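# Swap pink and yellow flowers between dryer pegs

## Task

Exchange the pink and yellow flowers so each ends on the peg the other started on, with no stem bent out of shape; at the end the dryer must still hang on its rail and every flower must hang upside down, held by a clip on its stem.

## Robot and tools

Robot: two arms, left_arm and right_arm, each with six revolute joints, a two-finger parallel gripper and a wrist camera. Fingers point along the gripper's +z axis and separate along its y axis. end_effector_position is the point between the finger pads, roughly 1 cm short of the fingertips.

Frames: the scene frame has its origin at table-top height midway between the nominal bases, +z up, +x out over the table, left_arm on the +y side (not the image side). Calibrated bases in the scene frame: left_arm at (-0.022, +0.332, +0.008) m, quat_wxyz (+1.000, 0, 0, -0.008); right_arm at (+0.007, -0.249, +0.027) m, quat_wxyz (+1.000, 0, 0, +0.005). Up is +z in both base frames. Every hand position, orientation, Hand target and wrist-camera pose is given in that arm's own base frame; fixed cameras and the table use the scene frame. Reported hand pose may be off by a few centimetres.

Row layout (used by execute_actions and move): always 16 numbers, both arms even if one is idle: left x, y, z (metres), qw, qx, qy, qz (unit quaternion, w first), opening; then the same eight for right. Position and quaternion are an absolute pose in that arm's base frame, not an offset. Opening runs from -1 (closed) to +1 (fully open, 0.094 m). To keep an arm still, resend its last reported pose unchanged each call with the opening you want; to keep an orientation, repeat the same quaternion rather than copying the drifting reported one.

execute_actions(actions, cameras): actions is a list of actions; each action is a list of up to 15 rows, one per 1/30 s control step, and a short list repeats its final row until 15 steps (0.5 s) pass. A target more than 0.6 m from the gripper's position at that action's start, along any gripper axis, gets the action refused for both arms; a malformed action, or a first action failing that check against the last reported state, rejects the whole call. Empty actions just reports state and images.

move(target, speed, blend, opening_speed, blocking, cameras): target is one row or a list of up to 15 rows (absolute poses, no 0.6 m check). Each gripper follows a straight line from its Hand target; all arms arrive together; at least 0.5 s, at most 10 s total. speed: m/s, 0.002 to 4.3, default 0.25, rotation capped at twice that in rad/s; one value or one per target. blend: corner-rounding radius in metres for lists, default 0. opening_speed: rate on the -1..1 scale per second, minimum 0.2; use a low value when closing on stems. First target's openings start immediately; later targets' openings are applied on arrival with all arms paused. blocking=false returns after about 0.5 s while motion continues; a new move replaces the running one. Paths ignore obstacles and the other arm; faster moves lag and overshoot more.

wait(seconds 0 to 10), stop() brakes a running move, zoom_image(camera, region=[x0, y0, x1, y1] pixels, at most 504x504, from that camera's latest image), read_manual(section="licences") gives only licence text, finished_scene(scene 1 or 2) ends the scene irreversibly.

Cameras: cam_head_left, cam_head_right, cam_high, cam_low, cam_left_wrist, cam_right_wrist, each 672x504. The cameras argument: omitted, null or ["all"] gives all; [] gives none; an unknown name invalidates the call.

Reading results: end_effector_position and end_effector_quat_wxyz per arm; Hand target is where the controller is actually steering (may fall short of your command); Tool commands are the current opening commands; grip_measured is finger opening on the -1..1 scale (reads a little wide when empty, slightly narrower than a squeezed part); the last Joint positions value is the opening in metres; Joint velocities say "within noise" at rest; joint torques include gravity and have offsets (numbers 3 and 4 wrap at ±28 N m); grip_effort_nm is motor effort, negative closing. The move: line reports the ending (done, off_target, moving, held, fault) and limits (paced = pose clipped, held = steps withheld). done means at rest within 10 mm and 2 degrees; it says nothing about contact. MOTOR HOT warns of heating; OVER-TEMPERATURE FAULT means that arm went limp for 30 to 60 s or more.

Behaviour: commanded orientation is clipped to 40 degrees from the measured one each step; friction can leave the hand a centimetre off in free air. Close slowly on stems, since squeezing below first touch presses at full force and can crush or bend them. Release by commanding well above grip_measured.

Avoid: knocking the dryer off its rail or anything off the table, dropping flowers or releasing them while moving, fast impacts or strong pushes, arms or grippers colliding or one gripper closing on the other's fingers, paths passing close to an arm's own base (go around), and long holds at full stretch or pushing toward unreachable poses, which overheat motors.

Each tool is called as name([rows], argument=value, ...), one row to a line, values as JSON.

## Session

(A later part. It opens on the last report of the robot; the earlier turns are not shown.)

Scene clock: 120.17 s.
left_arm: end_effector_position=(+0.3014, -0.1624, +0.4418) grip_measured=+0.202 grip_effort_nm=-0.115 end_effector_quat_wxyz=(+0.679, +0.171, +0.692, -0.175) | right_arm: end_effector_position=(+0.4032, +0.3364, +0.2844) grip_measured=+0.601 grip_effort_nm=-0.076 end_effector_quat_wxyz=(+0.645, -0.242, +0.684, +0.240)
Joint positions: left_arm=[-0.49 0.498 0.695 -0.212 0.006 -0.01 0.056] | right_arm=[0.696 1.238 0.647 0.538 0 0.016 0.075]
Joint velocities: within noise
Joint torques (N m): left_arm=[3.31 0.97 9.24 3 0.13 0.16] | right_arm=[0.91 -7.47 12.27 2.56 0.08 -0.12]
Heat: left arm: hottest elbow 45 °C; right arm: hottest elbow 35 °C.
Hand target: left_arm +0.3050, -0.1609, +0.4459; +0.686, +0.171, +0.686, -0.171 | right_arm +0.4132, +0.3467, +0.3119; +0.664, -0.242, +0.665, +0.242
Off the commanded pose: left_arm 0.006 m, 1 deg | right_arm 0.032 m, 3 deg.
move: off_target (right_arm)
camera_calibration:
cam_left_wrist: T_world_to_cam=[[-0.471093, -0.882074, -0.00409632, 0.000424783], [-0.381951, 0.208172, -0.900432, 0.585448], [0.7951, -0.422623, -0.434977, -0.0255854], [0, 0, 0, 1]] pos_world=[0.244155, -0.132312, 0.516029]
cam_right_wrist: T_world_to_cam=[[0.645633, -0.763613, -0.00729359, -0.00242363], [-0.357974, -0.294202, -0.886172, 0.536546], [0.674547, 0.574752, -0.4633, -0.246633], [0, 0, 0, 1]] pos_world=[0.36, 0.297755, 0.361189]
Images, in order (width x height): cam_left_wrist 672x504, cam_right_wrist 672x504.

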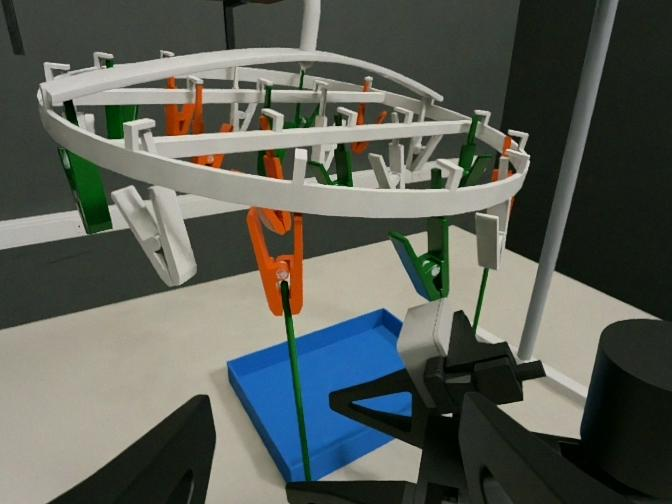

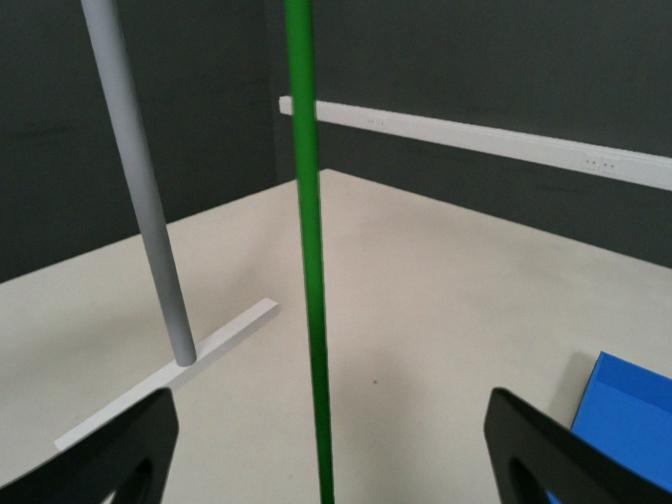

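move([
  [0.305, -0.161, 0.446, 0.6861, 0.1711, 0.6861, -0.1711, 0.2, 0.410, 0.343, 0.265, 0.6645, -0.2418, 0.6645, 0.2418, 0.6],
  [0.305, -0.161, 0.446, 0.6861, 0.1711, 0.6861, -0.1711, 0.2, 0.430, 0.360, 0.265, 0.6645, -0.2418, 0.6645, 0.2418, 0.6],
], speed=0.12, cameras=["cam_left_wrist","cam_right_wrist"])

zoom_image(camera="cam_right_wrist", region=[240, 0, 440, 200])

zoom_image(camera="cam_left_wrist", region=[200, 190, 500, 504])

Scene clock: 126.07 s.
left_arm: end_effector_position=(+0.3014, -0.1624, +0.4418) grip_measured=+0.202 grip_effort_nm=-0.115 end_effector_quat_wxyz=(+0.679, +0.171, +0.692, -0.175) | right_arm: end_effector_position=(+0.4205, +0.3508, +0.2429) grip_measured=+0.601 grip_effort_nm=-0.081 end_effector_quat_wxyz=(+0.646, -0.242, +0.683, +0.240)
Joint positions: left_arm=[-0.49 0.498 0.695 -0.212 0.006 -0.01 0.056] | right_arm=[0.696 1.394 0.645 0.698 0 0.016 0.075]
Joint velocities: within noise
Joint torques (N m): left_arm=[3.31 1.03 9.22 2.99 0.13 0.17] | right_arm=[0.91 -9.99 10.39 2.74 0.01 -0.11]
Heat: left arm: hottest elbow 46 °C; right arm: hottest elbow 35 °C.
Hand target: left_arm +0.3050, -0.1609, +0.4459; +0.686, +0.171, +0.686, -0.171 | right_arm +0.4289, +0.3592, +0.2651; +0.664, -0.242, +0.665, +0.242
Off the commanded pose: left_arm 0.006 m, 1 deg | right_arm 0.026 m, 3 deg.
move: off_target (right_arm)
camera_calibration:
cam_left_wrist: T_world_to_cam=[[-0.471093, -0.882074, -0.00409632, 0.000424783], [-0.381951, 0.208172, -0.900432, 0.585448], [0.7951, -0.422623, -0.434977, -0.0255854], [0, 0, 0, 1]] pos_world=[0.244155, -0.132312, 0.516029]
cam_right_wrist: T_world_to_cam=[[0.645387, -0.763821, -0.00729472, -0.00275533], [-0.356, -0.292324, -0.887587, 0.50908], [0.675825, 0.575434, -0.460583, -0.287335], [0, 0, 0, 1]] pos_world=[0.3772, 0.312054, 0.319491]
Images, in order (width x height): cam_left_wrist 672x504, cam_right_wrist 672x504.

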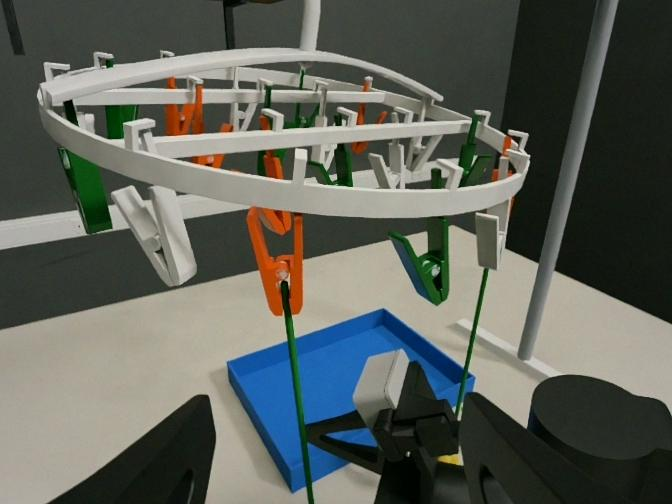

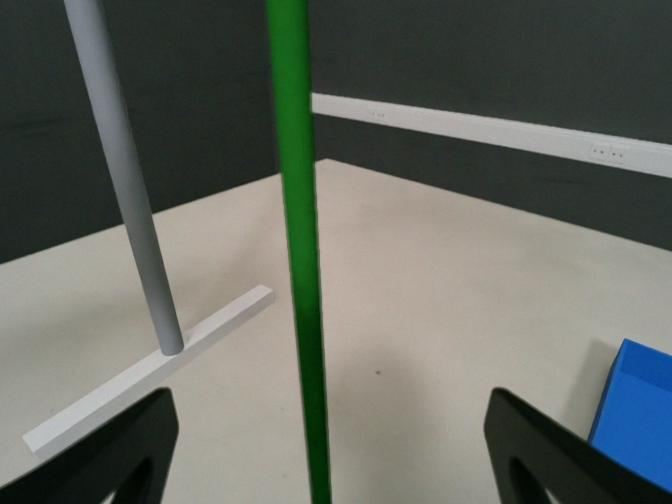

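Scaled by 2.520 from the camera's 672x504 image, which has a finer 960x720 frame.

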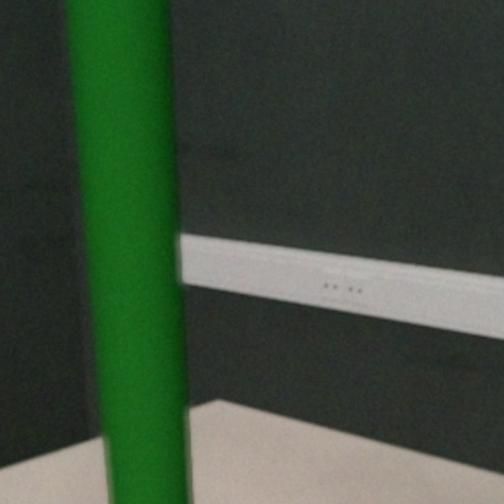

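Scaled by 1.605 from the camera's 672x504 image, which has a finer 960x720 frame.

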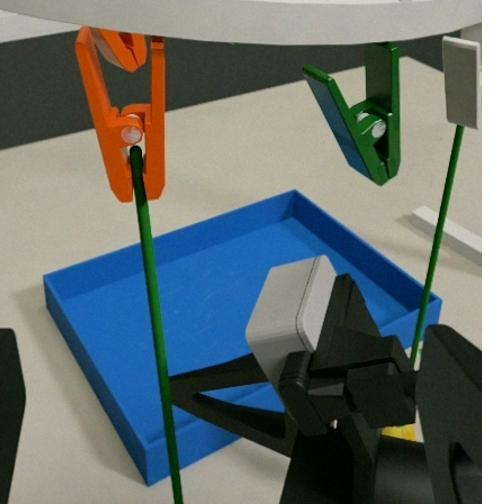

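move(target=[0.305, -0.161, 0.446, 0.6861, 0.1711, 0.6861, -0.1711, 0.2, 0.426, 0.364, 0.265, 0.6645, -0.2418, 0.6645, 0.2418, -0.97], speed=0.12, opening_speed=0.8, cameras=["cam_left_wrist","cam_right_wrist"])

Scene clock: 135.37 s.
left_arm: end_effector_position=(+0.3014, -0.1624, +0.4418) grip_measured=+0.202 grip_effort_nm=-0.120 end_effector_quat_wxyz=(+0.679, +0.171, +0.692, -0.175) | right_arm: end_effector_position=(+0.4195, +0.3520, +0.2432) grip_measured=-0.959 grip_effort_nm=-0.989 end_effector_quat_wxyz=(+0.647, -0.240, +0.683, +0.238)
Joint positions: left_arm=[-0.49 0.498 0.695 -0.212 0.006 -0.01 0.056] | right_arm=[0.703 1.394 0.645 0.699 0.013 0.015 0.002]
Joint velocities: within noise
Joint torques (N m): left_arm=[3.25 0.97 9.22 2.99 0.13 0.16] | right_arm=[1.44 -10.05 10.33 2.7 0.08 -0.1]
Heat: left arm: hottest elbow 46 °C; right arm: hottest elbow 37 °C.
Hand target: left_arm +0.3050, -0.1609, +0.4459; +0.686, +0.171, +0.686, -0.171 | right_arm +0.4250, +0.3631, +0.2651; +0.665, -0.242, +0.665, +0.242
Off the commanded pose: left_arm 0.006 m, 1 deg | right_arm 0.026 m, 3 deg.
move: off_target (right_arm)
camera_calibration:
cam_left_wrist: T_world_to_cam=[[-0.471093, -0.882074, -0.00409632, 0.000424783], [-0.381951, 0.208172, -0.900432, 0.585448], [0.7951, -0.422623, -0.434977, -0.0255854], [0, 0, 0, 1]] pos_world=[0.244155, -0.132312, 0.516029]
cam_right_wrist: T_world_to_cam=[[0.640795, -0.767689, -0.0058596, 0.0017708], [-0.356117, -0.290474, -0.888147, 0.50884], [0.680119, 0.571207, -0.459522, -0.28778], [0, 0, 0, 1]] pos_world=[0.375797, 0.313546, 0.319694]
Images, in order (width x height): cam_left_wrist 672x504, cam_right_wrist 672x504.

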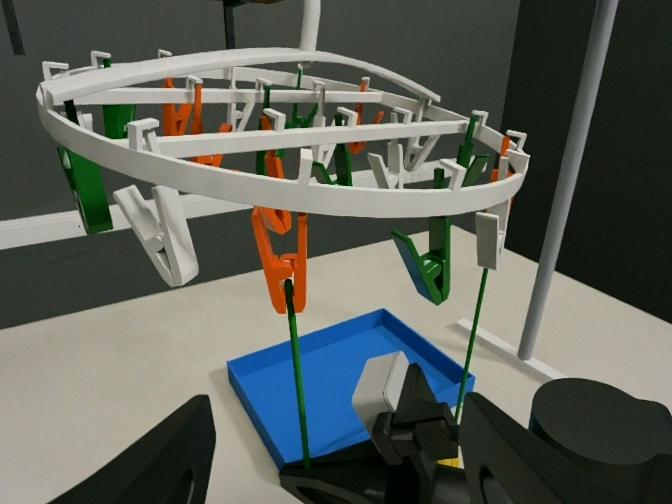

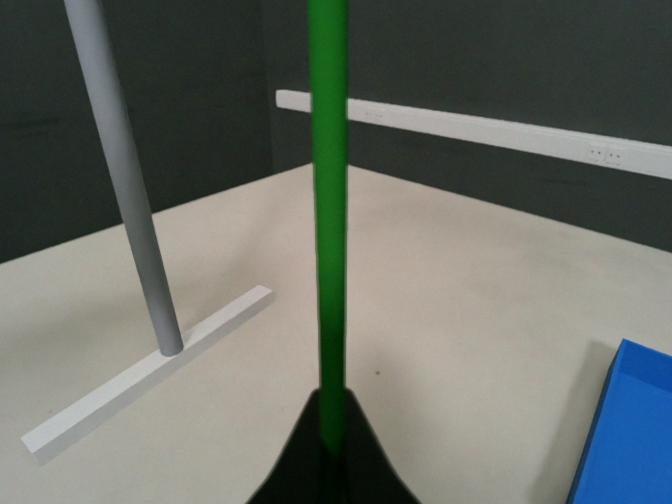

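move(target=[0.403, -0.184, 0.443, 0.6861, 0.1711, 0.6861, -0.1711, 0.2, 0.426, 0.364, 0.265, 0.6645, -0.2418, 0.6645, 0.2418, -0.97], speed=0.12, cameras=["cam_left_wrist","cam_head_left"])

zoom_image(camera="cam_left_wrist", region=[150, 150, 550, 504])

Scene clock: 139.43 s.
left_arm: end_effector_position=(+0.3934, -0.1841, +0.4031) grip_measured=+0.202 grip_effort_nm=-0.115 end_effector_quat_wxyz=(+0.660, +0.174, +0.711, -0.173) | right_arm: end_effector_position=(+0.4195, +0.3520, +0.2432) grip_measured=-0.961 grip_effort_nm=-1.028 end_effector_quat_wxyz=(+0.647, -0.240, +0.683, +0.238)
Joint positions: left_arm=[-0.398 0.806 0.727 0.008 0.097 -0.009 0.056] | right_arm=[0.703 1.394 0.645 0.699 0.013 0.015 0.002]
Joint velocities: within noise
Joint torques (N m): left_arm=[3.31 -2.49 13.55 3 0.15 0.17] | right_arm=[1.38 -9.93 10.33 2.67 0.07 -0.1]
Heat: left arm: hottest elbow 46 °C; right arm: hottest elbow 37 °C.
Hand target: left_arm +0.4002, -0.1828, +0.4421; +0.686, +0.171, +0.686, -0.171 | right_arm +0.4250, +0.3631, +0.2651; +0.665, -0.241, +0.665, +0.242
Off the commanded pose: left_arm 0.041 m, 4 deg | right_arm 0.026 m, 3 deg.
move: off_target (left_arm, right_arm)
camera_calibration:
cam_left_wrist: T_world_to_cam=[[-0.470741, -0.882269, 0.00205397, 0.0217986], [-0.42775, 0.226192, -0.875138, 0.601374], [0.771643, -0.412842, -0.483869, -0.0940336], [0, 0, 0, 1]] pos_world=[0.34006, -0.155615, 0.480741]
Images, in order (width x height): cam_head_left 672x504, cam_left_wrist 672x504.

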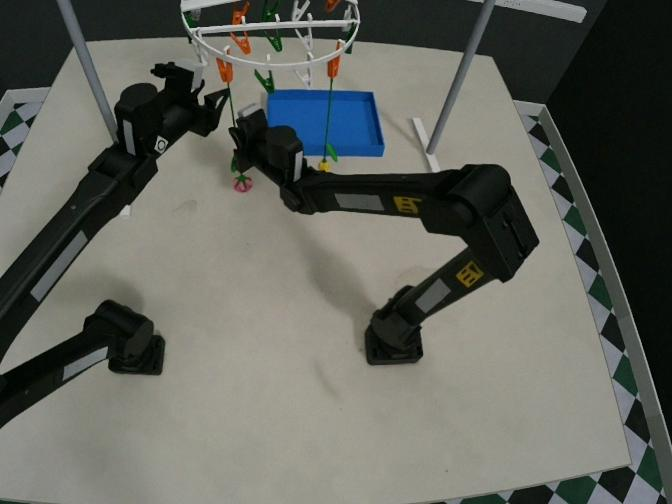

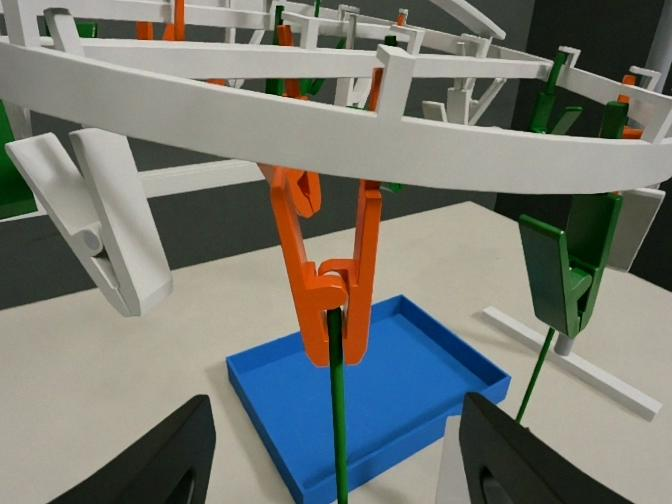

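Scaled by 1.260 from the camera's 672x504 image, which has a finer 960x720 frame.

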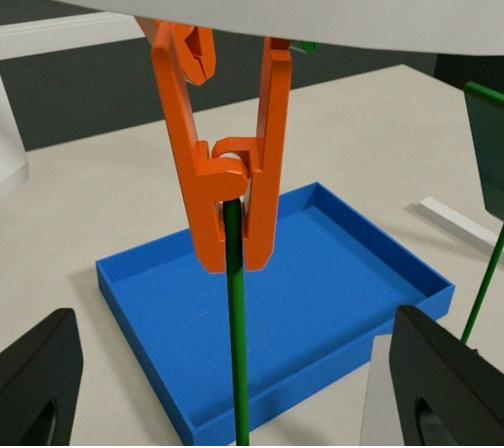

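move(target=[0.403, -0.183, 0.474, 0.6861, 0.1711, 0.6861, -0.1711, 0.2, 0.426, 0.364, 0.265, 0.6645, -0.2418, 0.6645, 0.2418, -0.97], speed=0.12, cameras=["cam_left_wrist"])

Scene clock: 146.77 s.
left_arm: end_effector_position=(+0.3967, -0.1849, +0.4421) grip_measured=+0.202 grip_effort_nm=-0.120 end_effector_quat_wxyz=(+0.671, +0.172, +0.700, -0.175) | right_arm: end_effector_position=(+0.4195, +0.3520, +0.2432) grip_measured=-0.961 grip_effort_nm=-1.038 end_effector_quat_wxyz=(+0.647, -0.240, +0.683, +0.238)
Joint positions: left_arm=[-0.396 0.811 0.811 -0.04 0.1 -0.009 0.056] | right_arm=[0.703 1.394 0.645 0.699 0.013 0.015 0.002]
Joint velocities: within noise
Joint torques (N m): left_arm=[3.31 -2.2 13.45 1.76 0.13 0.16] | right_arm=[1.26 -10.05 10.36 2.7 0.08 -0.11]
Heat: left arm: hottest elbow 47 °C; right arm: hottest elbow 38 °C.
Hand target: left_arm +0.4013, -0.1824, +0.4733; +0.686, +0.171, +0.686, -0.171 | right_arm +0.4250, +0.3631, +0.2651; +0.665, -0.241, +0.665, +0.242
Off the commanded pose: left_arm 0.033 m, 2 deg | right_arm 0.026 m, 3 deg.
move: off_target (left_arm, right_arm)
camera_calibration:
cam_left_wrist: T_world_to_cam=[[-0.471459, -0.881888, -0.00068222, 0.0241387], [-0.402465, 0.215847, -0.889625, 0.631478], [0.784697, -0.419147, -0.456692, -0.0963794], [0, 0, 0, 1]] pos_world=[0.341157, -0.155412, 0.517779]
Images, in order (width x height): cam_left_wrist 672x504.

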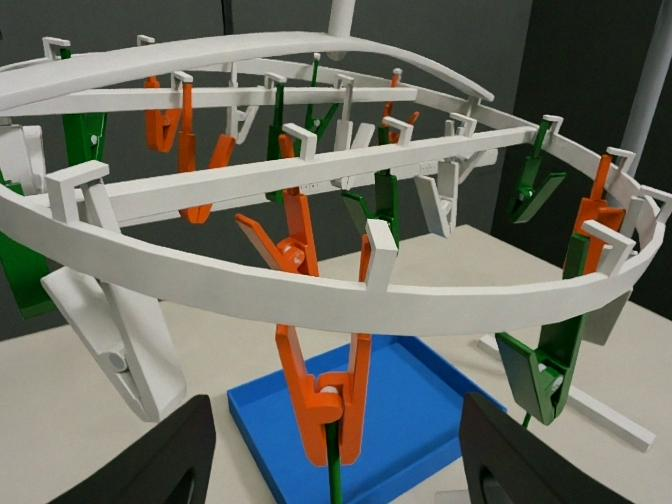

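move(target=[0.431, -0.197, 0.467, 0.6861, 0.1711, 0.6861, -0.1711, 0.2, 0.426, 0.364, 0.265, 0.6645, -0.2418, 0.6645, 0.2418, -0.97], speed=0.08, cameras=["cam_left_wrist"])

Scene clock: 149.83 s.
left_arm: end_effector_position=(+0.4228, -0.1953, +0.4267) grip_measured=+0.202 grip_effort_nm=-0.115 end_effector_quat_wxyz=(+0.659, +0.173, +0.711, -0.172) | right_arm: end_effector_position=(+0.4195, +0.3520, +0.2432) grip_measured=-0.961 grip_effort_nm=-1.033 end_effector_quat_wxyz=(+0.647, -0.240, +0.683, +0.238)
Joint positions: left_arm=[-0.396 0.9 0.835 -0.007 0.098 -0.009 0.056] | right_arm=[0.703 1.394 0.645 0.699 0.013 0.015 0.002]
Joint velocities: within noise
Joint torques (N m): left_arm=[2.78 -3.31 13.56 3 -0.05 0.16] | right_arm=[1.38 -9.99 10.33 2.66 0.07 -0.13]
Heat: left arm: hottest elbow 47 °C; right arm: hottest elbow 39 °C.
Hand target: left_arm +0.4282, -0.1959, +0.4661; +0.686, +0.171, +0.686, -0.171 | right_arm +0.4250, +0.3631, +0.2651; +0.665, -0.241, +0.665, +0.242
Off the commanded pose: left_arm 0.041 m, 4 deg | right_arm 0.026 m, 3 deg.
move: off_target (left_arm, right_arm)
camera_calibration:
cam_left_wrist: T_world_to_cam=[[-0.469053, -0.883167, 0.00223143, 0.0247999], [-0.429372, 0.225831, -0.874437, 0.637479], [0.77177, -0.411115, -0.485134, -0.109115], [0, 0, 0, 1]] pos_world=[0.36956, -0.166919, 0.504444]
Images, in order (width x height): cam_left_wrist 672x504.

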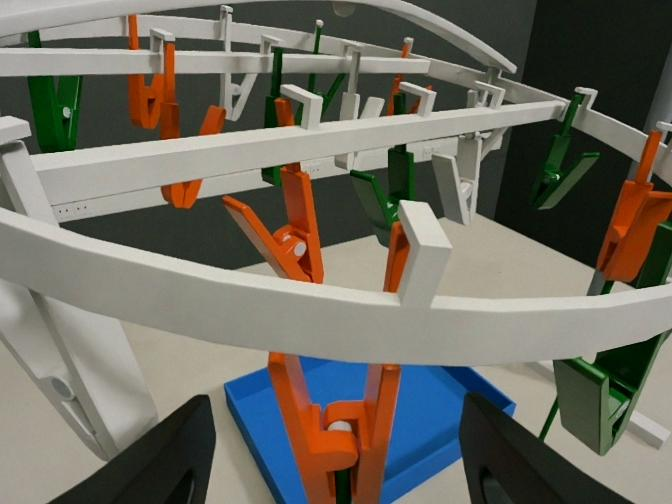

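move(target=[0.432, -0.1975, 0.480, 0.6861, 0.1711, 0.6861, -0.1711, 0.2, 0.426, 0.364, 0.265, 0.6645, -0.2418, 0.6645, 0.2418, -0.97], speed=0.08, cameras=["cam_left_wrist"])

Scene clock: 153.23 s.
left_arm: end_effector_position=(+0.4250, -0.1961, +0.4410) grip_measured=+0.202 grip_effort_nm=-0.120 end_effector_quat_wxyz=(+0.666, +0.173, +0.705, -0.172) | right_arm: end_effector_position=(+0.4197, +0.3521, +0.2446) grip_measured=-0.961 grip_effort_nm=-1.033 end_effector_quat_wxyz=(+0.649, -0.239, +0.682, +0.239)
Joint positions: left_arm=[-0.396 0.905 0.863 -0.012 0.097 -0.007 0.056] | right_arm=[0.703 1.394 0.646 0.704 0.013 0.015 0.002]
Joint velocities: within noise
Joint torques (N m): left_arm=[2.67 -3.43 14.12 1.87 -0.05 0.14] | right_arm=[1.26 -9.88 10.26 2.44 0.07 -0.11]
Heat: left arm: hottest elbow 49 °C; right arm: hottest elbow 39 °C.
Hand target: left_arm +0.4294, -0.1964, +0.4790; +0.686, +0.171, +0.686, -0.171 | right_arm +0.4251, +0.3632, +0.2650; +0.664, -0.242, +0.665, +0.242
Off the commanded pose: left_arm 0.040 m, 3 deg | right_arm 0.024 m, 3 deg.
move: off_target (left_arm, right_arm)
camera_calibration:
cam_left_wrist: T_world_to_cam=[[-0.468844, -0.88328, -0.00139298, 0.0265717], [-0.413499, 0.220878, -0.883307, 0.647303], [0.780515, -0.413557, -0.468793, -0.115616], [0, 0, 0, 1]] pos_world=[0.370358, -0.167319, 0.517605]
Images, in order (width x height): cam_left_wrist 672x504.

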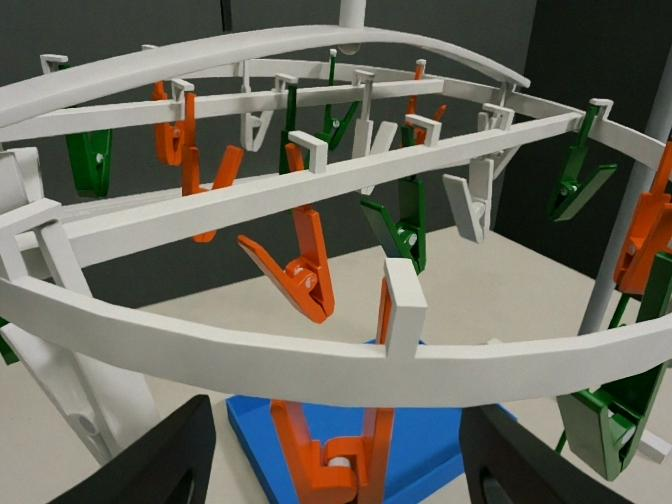

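move([
  [0.432, -0.1975, 0.475, 0.6861, 0.1711, 0.6861, -0.1711, 0.2, 0.426, 0.364, 0.265, 0.6645, -0.2418, 0.6645, 0.2418, -0.97],
  [0.432, -0.1975, 0.475, 0.6861, 0.1711, 0.6861, -0.1711, -0.7, 0.426, 0.364, 0.265, 0.6645, -0.2418, 0.6645, 0.2418, -0.97],
], speed=0.08, opening_speed=0.5, cameras=["cam_left_wrist","cam_right_wrist"])

zoom_image(camera="cam_left_wrist", region=[200, 300, 460, 504])

Scene clock: 160.70 s.
left_arm: end_effector_position=(+0.4253, -0.1963, +0.4404) grip_measured=-0.599 grip_effort_nm=-1.018 end_effector_quat_wxyz=(+0.666, +0.173, +0.705, -0.172) | right_arm: end_effector_position=(+0.4197, +0.3521, +0.2446) grip_measured=-0.961 grip_effort_nm=-1.038 end_effector_quat_wxyz=(+0.649, -0.239, +0.682, +0.239)
Joint positions: left_arm=[-0.396 0.906 0.863 -0.012 0.097 -0.007 0.019] | right_arm=[0.703 1.394 0.646 0.704 0.013 0.015 0.002]
Joint velocities: within noise
Joint torques (N m): left_arm=[2.67 -3.37 13.31 2.44 -0.04 0.14] | right_arm=[1.26 -9.93 10.32 2.5 0.08 -0.11]
Heat: left arm: hottest elbow 52 °C; right arm: hottest elbow 39 °C.
Hand target: left_arm +0.4299, -0.1967, +0.4743; +0.686, +0.171, +0.686, -0.171 | right_arm +0.4251, +0.3632, +0.2650; +0.664, -0.242, +0.665, +0.242
Off the commanded pose: left_arm 0.035 m, 3 deg | right_arm 0.024 m, 3 deg.
move: off_target (left_arm, right_arm); target 2's new opening was sent with left_arm's hand 0.035 m and 3 deg from that target
camera_calibration:
cam_left_wrist: T_world_to_cam=[[-0.468883, -0.883259, -0.00133463, 0.0265694], [-0.414687, 0.221472, -0.882601, 0.647249], [0.779861, -0.413283, -0.470121, -0.115269], [0, 0, 0, 1]] pos_world=[0.370758, -0.167519, 0.517108]
cam_right_wrist: T_world_to_cam=[[0.640748, -0.767729, -0.00589464, 0.00179307], [-0.352554, -0.287405, -0.890564, 0.508166], [0.682017, 0.572705, -0.45482, -0.289714], [0, 0, 0, 1]] pos_world=[0.375597, 0.313346, 0.320797]
Images, in order (width x height): cam_left_wrist 672x504, cam_right_wrist 672x504.

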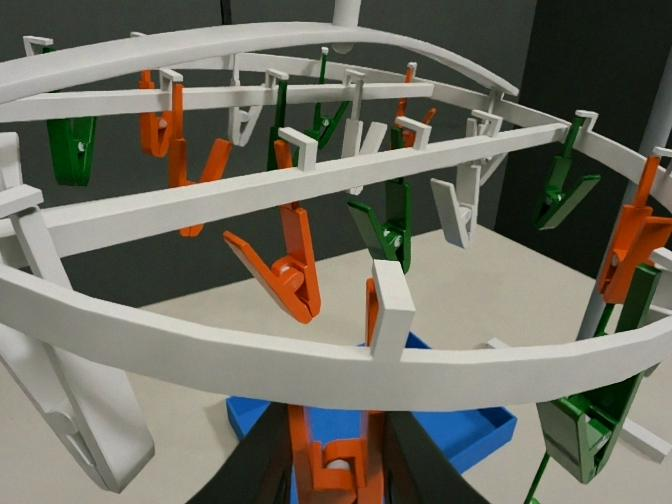

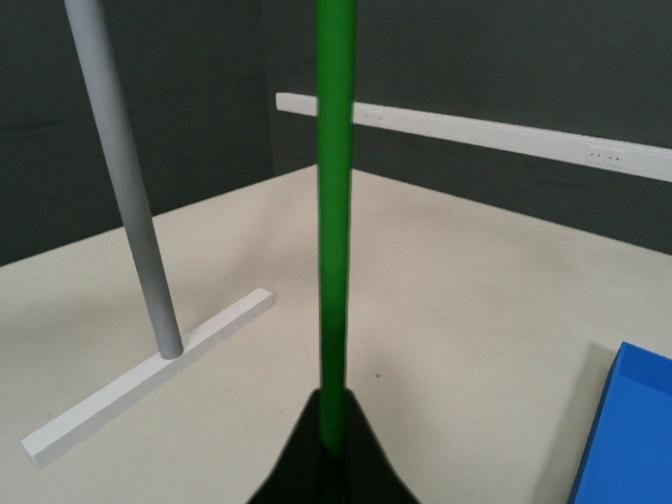

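Scaled by 1.938 from the camera's 672x504 image, which has a finer 960x720 frame.

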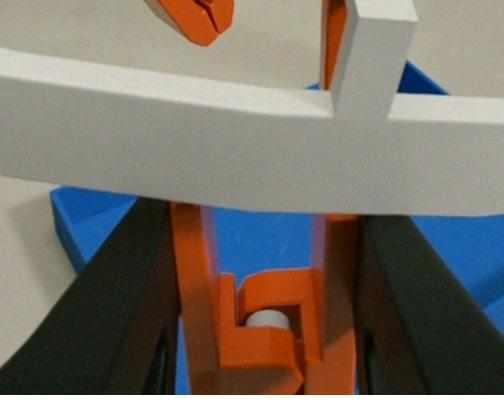

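execute_actions([
  [[0.432,-0.1975,0.475,0.6861,0.1711,0.6861,-0.1711,-1,0.426,0.364,0.265,0.6645,-0.2418,0.6645,0.2418,-0.97]],
])

zoom_image(camera="cam_head_left", region=[170, 20, 320, 200])

zoom_image(camera="cam_head_right", region=[150, 20, 300, 200])

zoom_image(camera="cam_left_wrist", region=[200, 300, 460, 504])

Scene clock: 167.97 s.
left_arm: end_effector_position=(+0.4253, -0.1963, +0.4404) grip_measured=-0.602 grip_effort_nm=-1.062 end_effector_quat_wxyz=(+0.666, +0.173, +0.705, -0.172) | right_arm: end_effector_position=(+0.4197, +0.3521, +0.2446) grip_measured=-0.961 grip_effort_nm=-1.038 end_effector_quat_wxyz=(+0.649, -0.239, +0.682, +0.239)
Joint positions: left_arm=[-0.396 0.906 0.863 -0.012 0.097 -0.007 0.019] | right_arm=[0.703 1.394 0.646 0.704 0.013 0.015 0.002]
Joint velocities: within noise
Joint torques (N m): left_arm=[2.73 -3.37 13.31 2.44 -0.04 0.14] | right_arm=[1.26 -9.93 10.36 2.5 0.07 -0.11]
Heat: left arm: hottest elbow 54 °C; right arm: hottest elbow 39 °C.
Hand target: left_arm +0.4299, -0.1967, +0.4743; +0.686, +0.171, +0.686, -0.171 | right_arm +0.4251, +0.3632, +0.2650; +0.664, -0.242, +0.665, +0.242
Off the commanded pose: left_arm 0.035 m, 3 deg | right_arm 0.024 m, 3 deg.
camera_calibration:
cam_left_wrist: T_world_to_cam=[[-0.468883, -0.883259, -0.00133463, 0.0265694], [-0.414687, 0.221472, -0.882601, 0.647249], [0.779861, -0.413283, -0.470121, -0.115269], [0, 0, 0, 1]] pos_world=[0.370758, -0.167519, 0.517108]
cam_right_wrist: T_world_to_cam=[[0.640748, -0.767729, -0.00589464, 0.00179307], [-0.352554, -0.287405, -0.890564, 0.508166], [0.682017, 0.572705, -0.45482, -0.289714], [0, 0, 0, 1]] pos_world=[0.375597, 0.313346, 0.320797]

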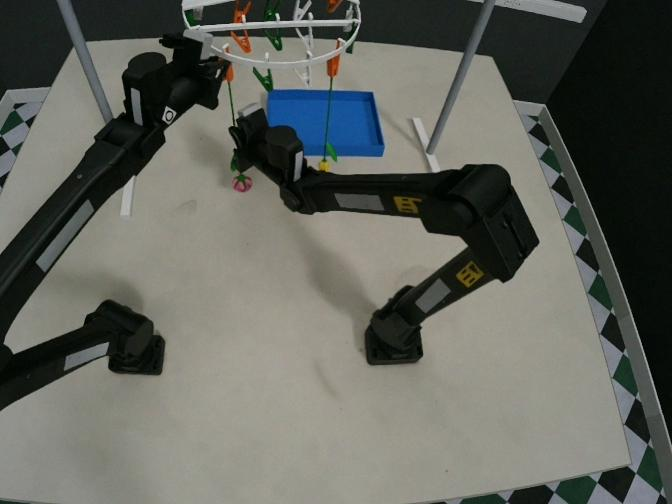

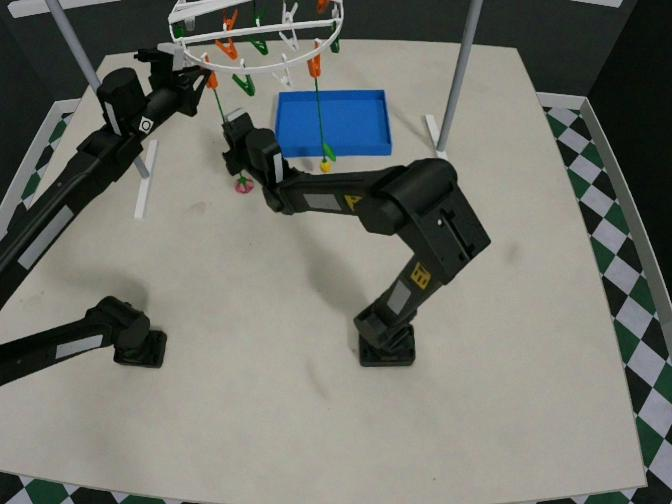

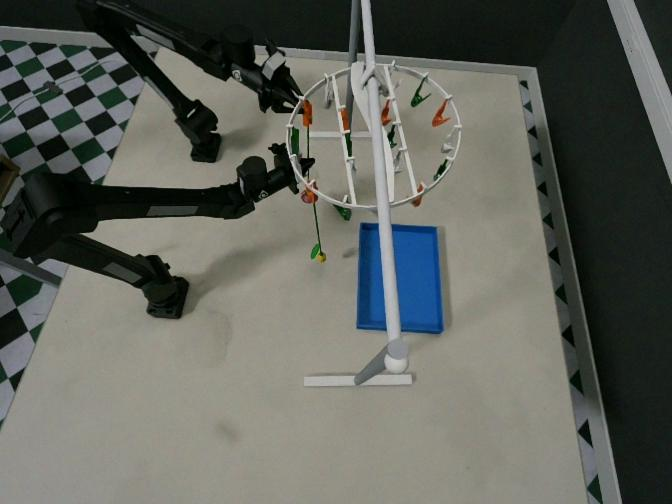

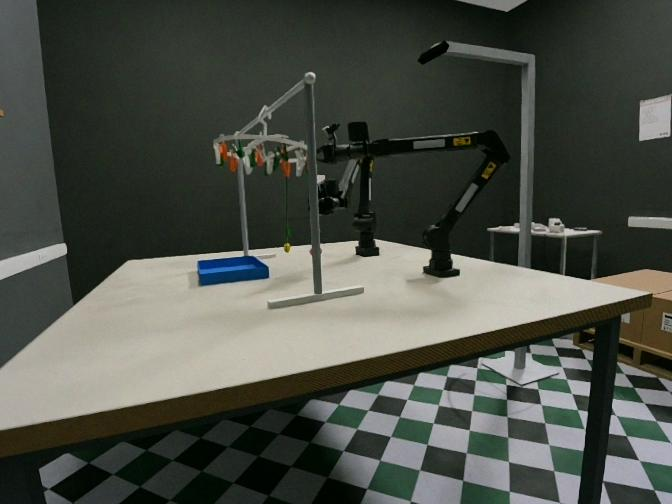

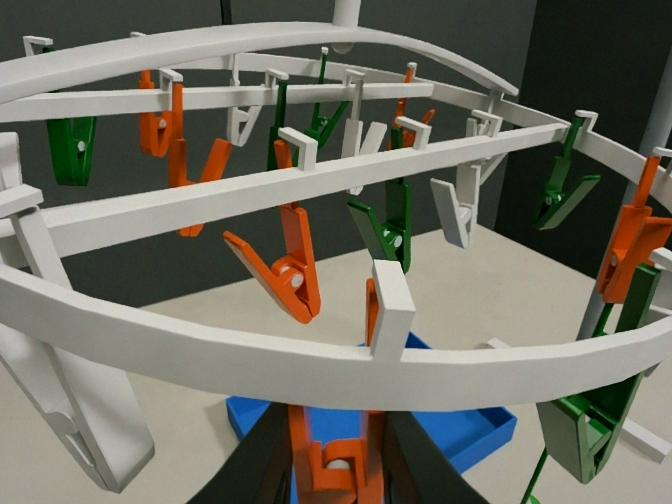

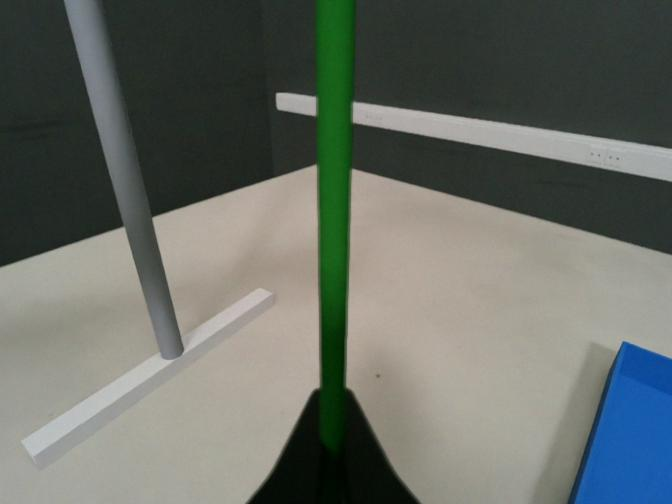

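Scaled by 2.800 from the camera's 672x504 image, which has a finer 960x720 frame.

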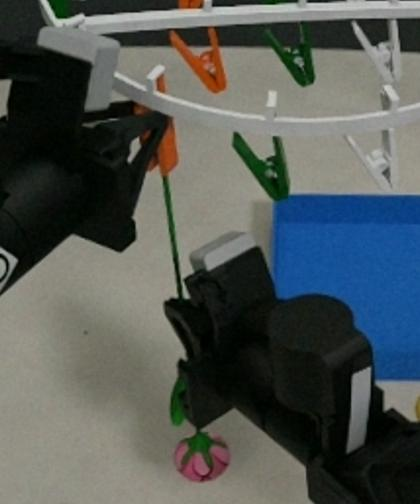

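Scaled by 2.800 from the camera's 672x504 image, which has a finer 960x720 frame.

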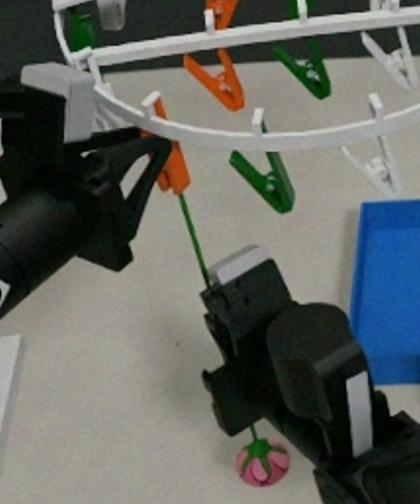

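Scaled by 1.938 from the camera's 672x504 image, which has a finer 960x720 frame.

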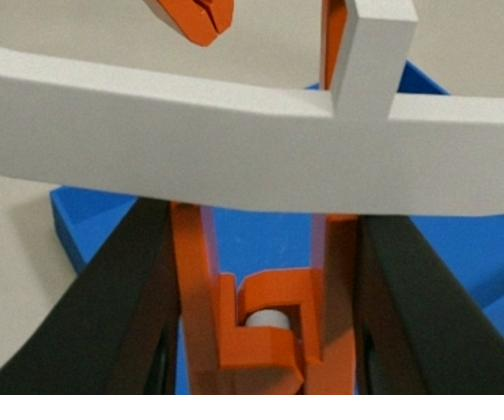

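move(target=[0.432, -0.1975, 0.475, 0.6861, 0.1711, 0.6861, -0.1711, -1, 0.424, 0.361, 0.245, 0.6645, -0.2418, 0.6645, 0.2418, -0.97], speed=0.04, cameras=["cam_left_wrist","cam_head_left"])

zoom_image(camera="cam_head_left", region=[170, 20, 320, 200])

Scene clock: 171.07 s.
left_arm: end_effector_position=(+0.4253, -0.1963, +0.4404) grip_measured=-0.602 grip_effort_nm=-1.067 end_effector_quat_wxyz=(+0.666, +0.173, +0.705, -0.172) | right_arm: end_effector_position=(+0.4229, +0.3548, +0.2425) grip_measured=-0.961 grip_effort_nm=-1.033 end_effector_quat_wxyz=(+0.659, -0.236, +0.672, +0.242)
Joint positions: left_arm=[-0.396 0.906 0.863 -0.012 0.097 -0.007 0.019] | right_arm=[0.703 1.427 0.646 0.767 0.013 0.015 0.002]
Joint velocities: within noise
Joint torques (N m): left_arm=[2.67 -3.37 13.31 2.47 -0.04 0.14] | right_arm=[1.03 -9.47 7.97 2.82 -0.03 -0.12]
Heat: left arm: hottest elbow 54 °C; right arm: hottest elbow 40 °C.
Hand target: left_arm +0.4299, -0.1967, +0.4743; +0.686, +0.171, +0.686, -0.171 | right_arm +0.4239, +0.3608, +0.2449; +0.664, -0.242, +0.665, +0.242
Off the commanded pose: left_arm 0.035 m, 3 deg | right_arm 0.007 m, 1 deg.
move: off_target (left_arm)
camera_calibration:
cam_left_wrist: T_world_to_cam=[[-0.468883, -0.883259, -0.00133463, 0.0265694], [-0.414687, 0.221472, -0.882601, 0.647249], [0.779861, -0.413283, -0.470121, -0.115269], [0, 0, 0, 1]] pos_world=[0.370758, -0.167519, 0.517108]
Images, in order (width x height): cam_head_left 672x504, cam_left_wrist 672x504.

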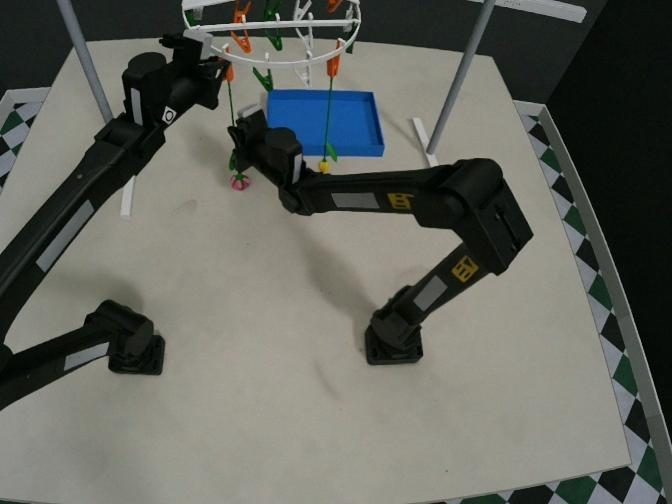

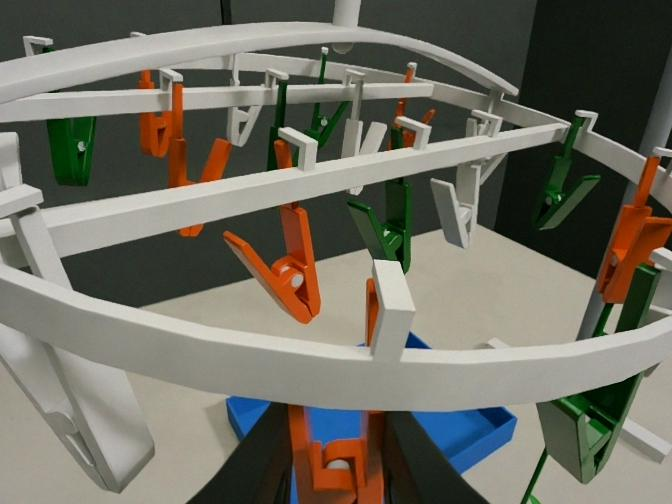

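Scaled by 2.800 from the camera's 672x504 image, which has a finer 960x720 frame.

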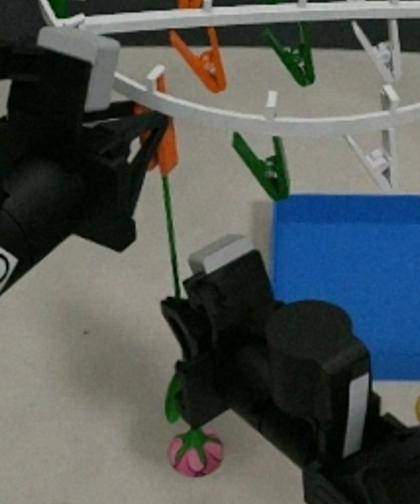

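move(target=[0.432, -0.1975, 0.475, 0.6861, 0.1711, 0.6861, -0.1711, -1, 0.424, 0.361, 0.205, 0.6645, -0.2418, 0.6645, 0.2418, -0.97], speed=0.04, cameras=["cam_left_wrist","cam_head_left"])

zoom_image(camera="cam_head_left", region=[170, 20, 320, 200])

Scene clock: 174.20 s.
left_arm: end_effector_position=(+0.4253, -0.1963, +0.4404) grip_measured=-0.602 grip_effort_nm=-1.067 end_effector_quat_wxyz=(+0.666, +0.173, +0.705, -0.172) | right_arm: end_effector_position=(+0.4280, +0.3592, +0.2139) grip_measured=-0.961 grip_effort_nm=-1.033 end_effector_quat_wxyz=(+0.666, -0.233, +0.664, +0.245)
Joint positions: left_arm=[-0.396 0.906 0.863 -0.012 0.097 -0.007 0.019] | right_arm=[0.703 1.534 0.633 0.91 0.013 0.015 0.002]
Joint velocities: within noise
Joint torques (N m): left_arm=[2.73 -3.37 13.31 2.45 -0.04 0.14] | right_arm=[1.08 -10.52 5.68 2.74 -0.05 -0.11]
Heat: left arm: hottest elbow 55 °C; right arm: hottest elbow 39 °C.
Hand target: left_arm +0.4299, -0.1967, +0.4743; +0.686, +0.171, +0.686, -0.171 | right_arm +0.4240, +0.3609, +0.2052; +0.664, -0.242, +0.665, +0.242
Off the commanded pose: left_arm 0.035 m, 3 deg | right_arm 0.010 m, 1 deg.
move: off_target (left_arm)
camera_calibration:
cam_left_wrist: T_world_to_cam=[[-0.468883, -0.883259, -0.00133463, 0.0265694], [-0.414687, 0.221472, -0.882601, 0.647249], [0.779861, -0.413283, -0.470121, -0.115269], [0, 0, 0, 1]] pos_world=[0.370758, -0.167519, 0.517108]
Images, in order (width x height): cam_head_left 672x504, cam_left_wrist 672x504.

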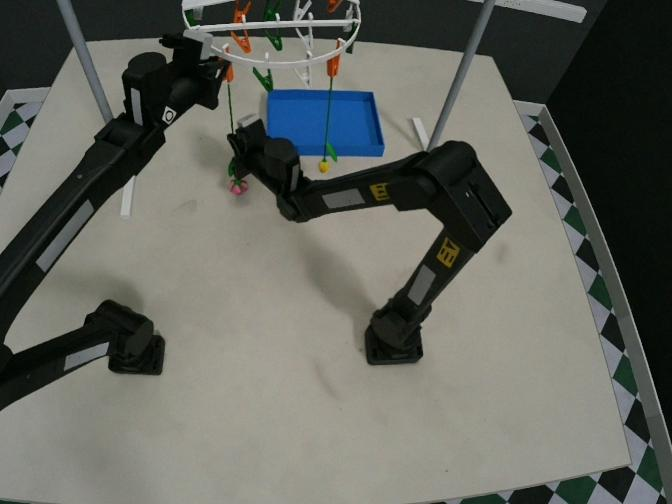

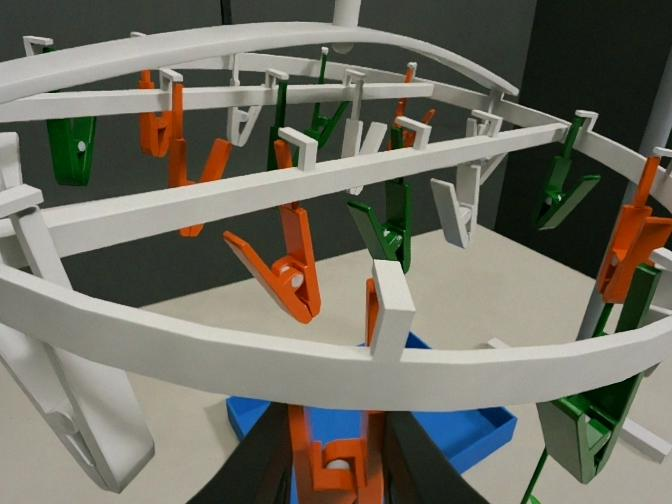

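Scaled by 2.800 from the camera's 672x504 image, which has a finer 960x720 frame.

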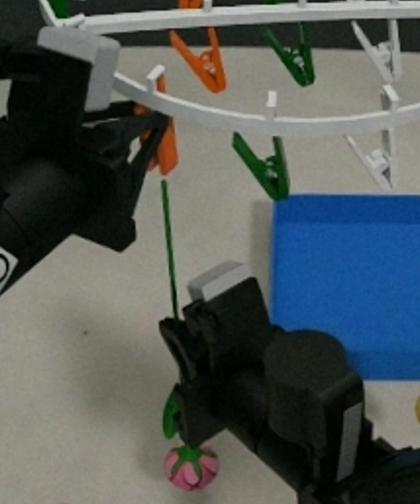

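move([
  [0.432, -0.1975, 0.475, 0.6861, 0.1711, 0.6861, -0.1711, 0.2, 0.42, 0.358, 0.2, 0.6645, -0.2418, 0.6645, 0.2418, -0.97],
  [0.432, -0.1975, 0.475, 0.6861, 0.1711, 0.6861, -0.1711, 0.2, 0.40, 0.34, 0.185, 0.6645, -0.2418, 0.6645, 0.2418, -0.97],
  [0.33, -0.145, 0.475, 0.6861, 0.1711, 0.6861, -0.1711, 0.2, 0.34, 0.28, 0.185, 0.6645, -0.2418, 0.6645, 0.2418, -0.97],
], speed=0.15, opening_speed=0.6)

Scene clock: 181.90 s.
left_arm: end_effector_position=(+0.3303, -0.1487, +0.4741) grip_measured=+0.198 grip_effort_nm=0.051 end_effector_quat_wxyz=(+0.686, +0.171, +0.685, -0.176) | right_arm: end_effector_position=(+0.3406, +0.2860, +0.1851) grip_measured=-0.961 grip_effort_nm=-1.028 end_effector_quat_wxyz=(+0.660, -0.240, +0.667, +0.249)
Joint positions: left_arm=[-0.355 0.583 0.789 -0.203 0.142 -0.007 0.056] | right_arm=[0.695 1.347 0.311 1.032 -0.011 0.015 0.002]
Joint velocities: within noise
Joint torques (N m): left_arm=[3.31 -0.79 9.14 1.77 0.14 0.14] | right_arm=[-0.21 -7.12 4.64 2.39 -0.07 -0.11]
Heat: left arm: hottest elbow 56 °C; right arm: hottest elbow 38 °C.
Hand target: left_arm +0.3300, -0.1451, +0.4749; +0.686, +0.171, +0.686, -0.171 | right_arm +0.3400, +0.2801, +0.1850; +0.664, -0.242, +0.665, +0.242
Off the commanded pose: left_arm 0.004 m, 1 deg | right_arm 0.006 m, 1 deg.
move: done
camera_calibration:
cam_left_wrist: T_world_to_cam=[[-0.471682, -0.881743, -0.00669059, 0.0277472], [-0.366367, 0.202875, -0.908084, 0.620457], [0.802055, -0.425876, -0.418734, -0.0392155], [0, 0, 0, 1]] pos_world=[0.271855, -0.11811, 0.547192]
cam_right_wrist: T_world_to_cam=[[0.653149, -0.757203, -0.00632719, -0.00579079], [-0.320864, -0.269183, -0.908068, 0.395579], [0.685889, 0.595133, -0.418776, -0.239389], [0, 0, 0, 1]] pos_world=[0.294904, 0.244567, 0.258925]

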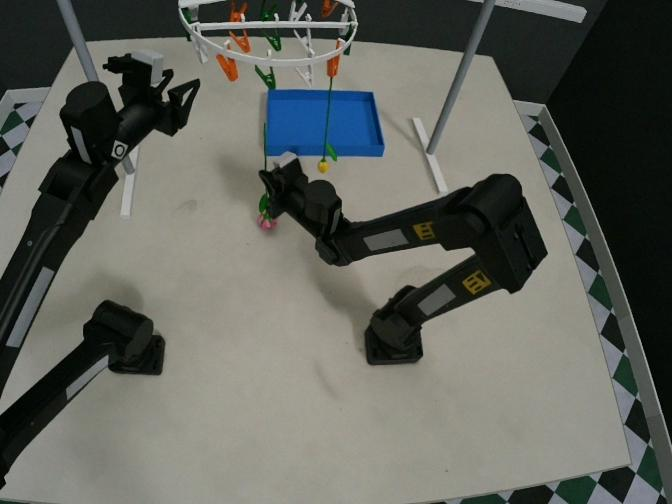

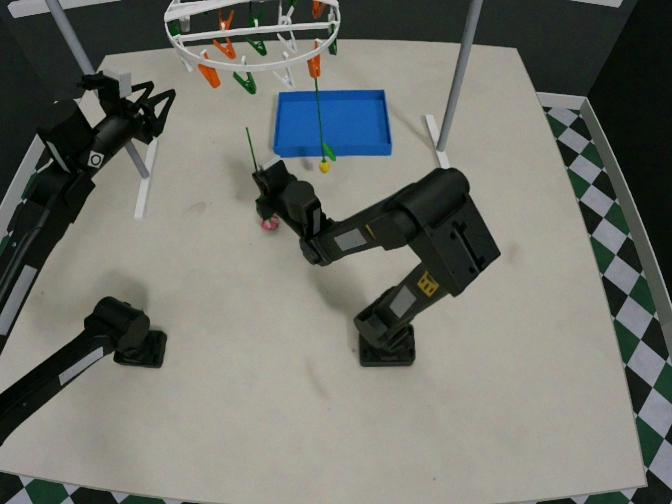

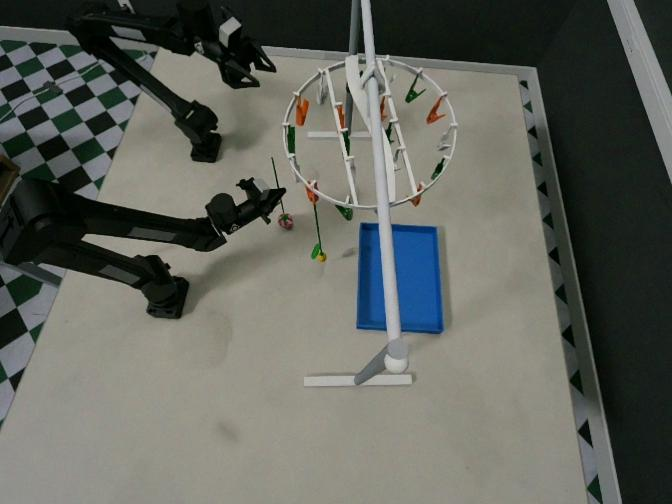

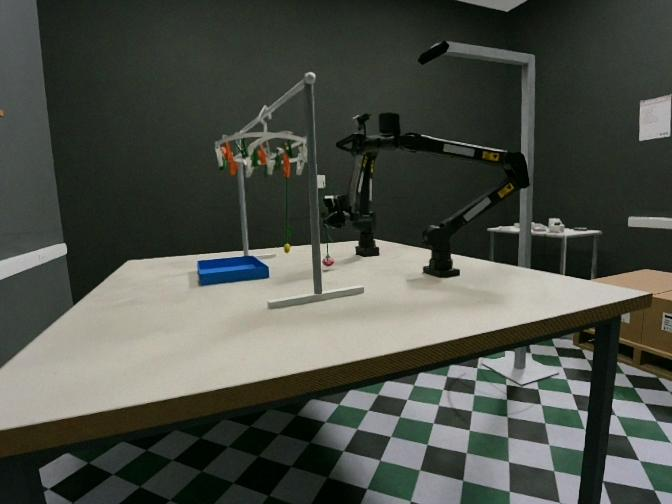

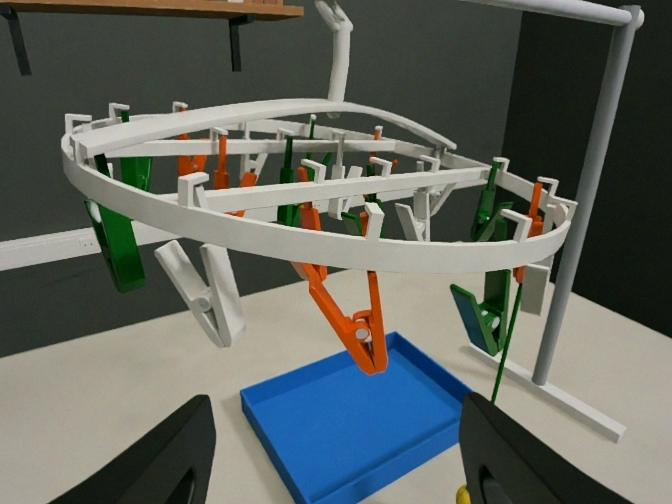

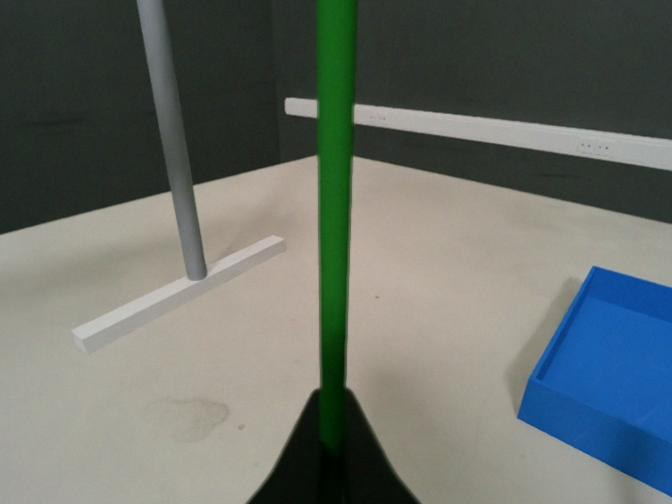

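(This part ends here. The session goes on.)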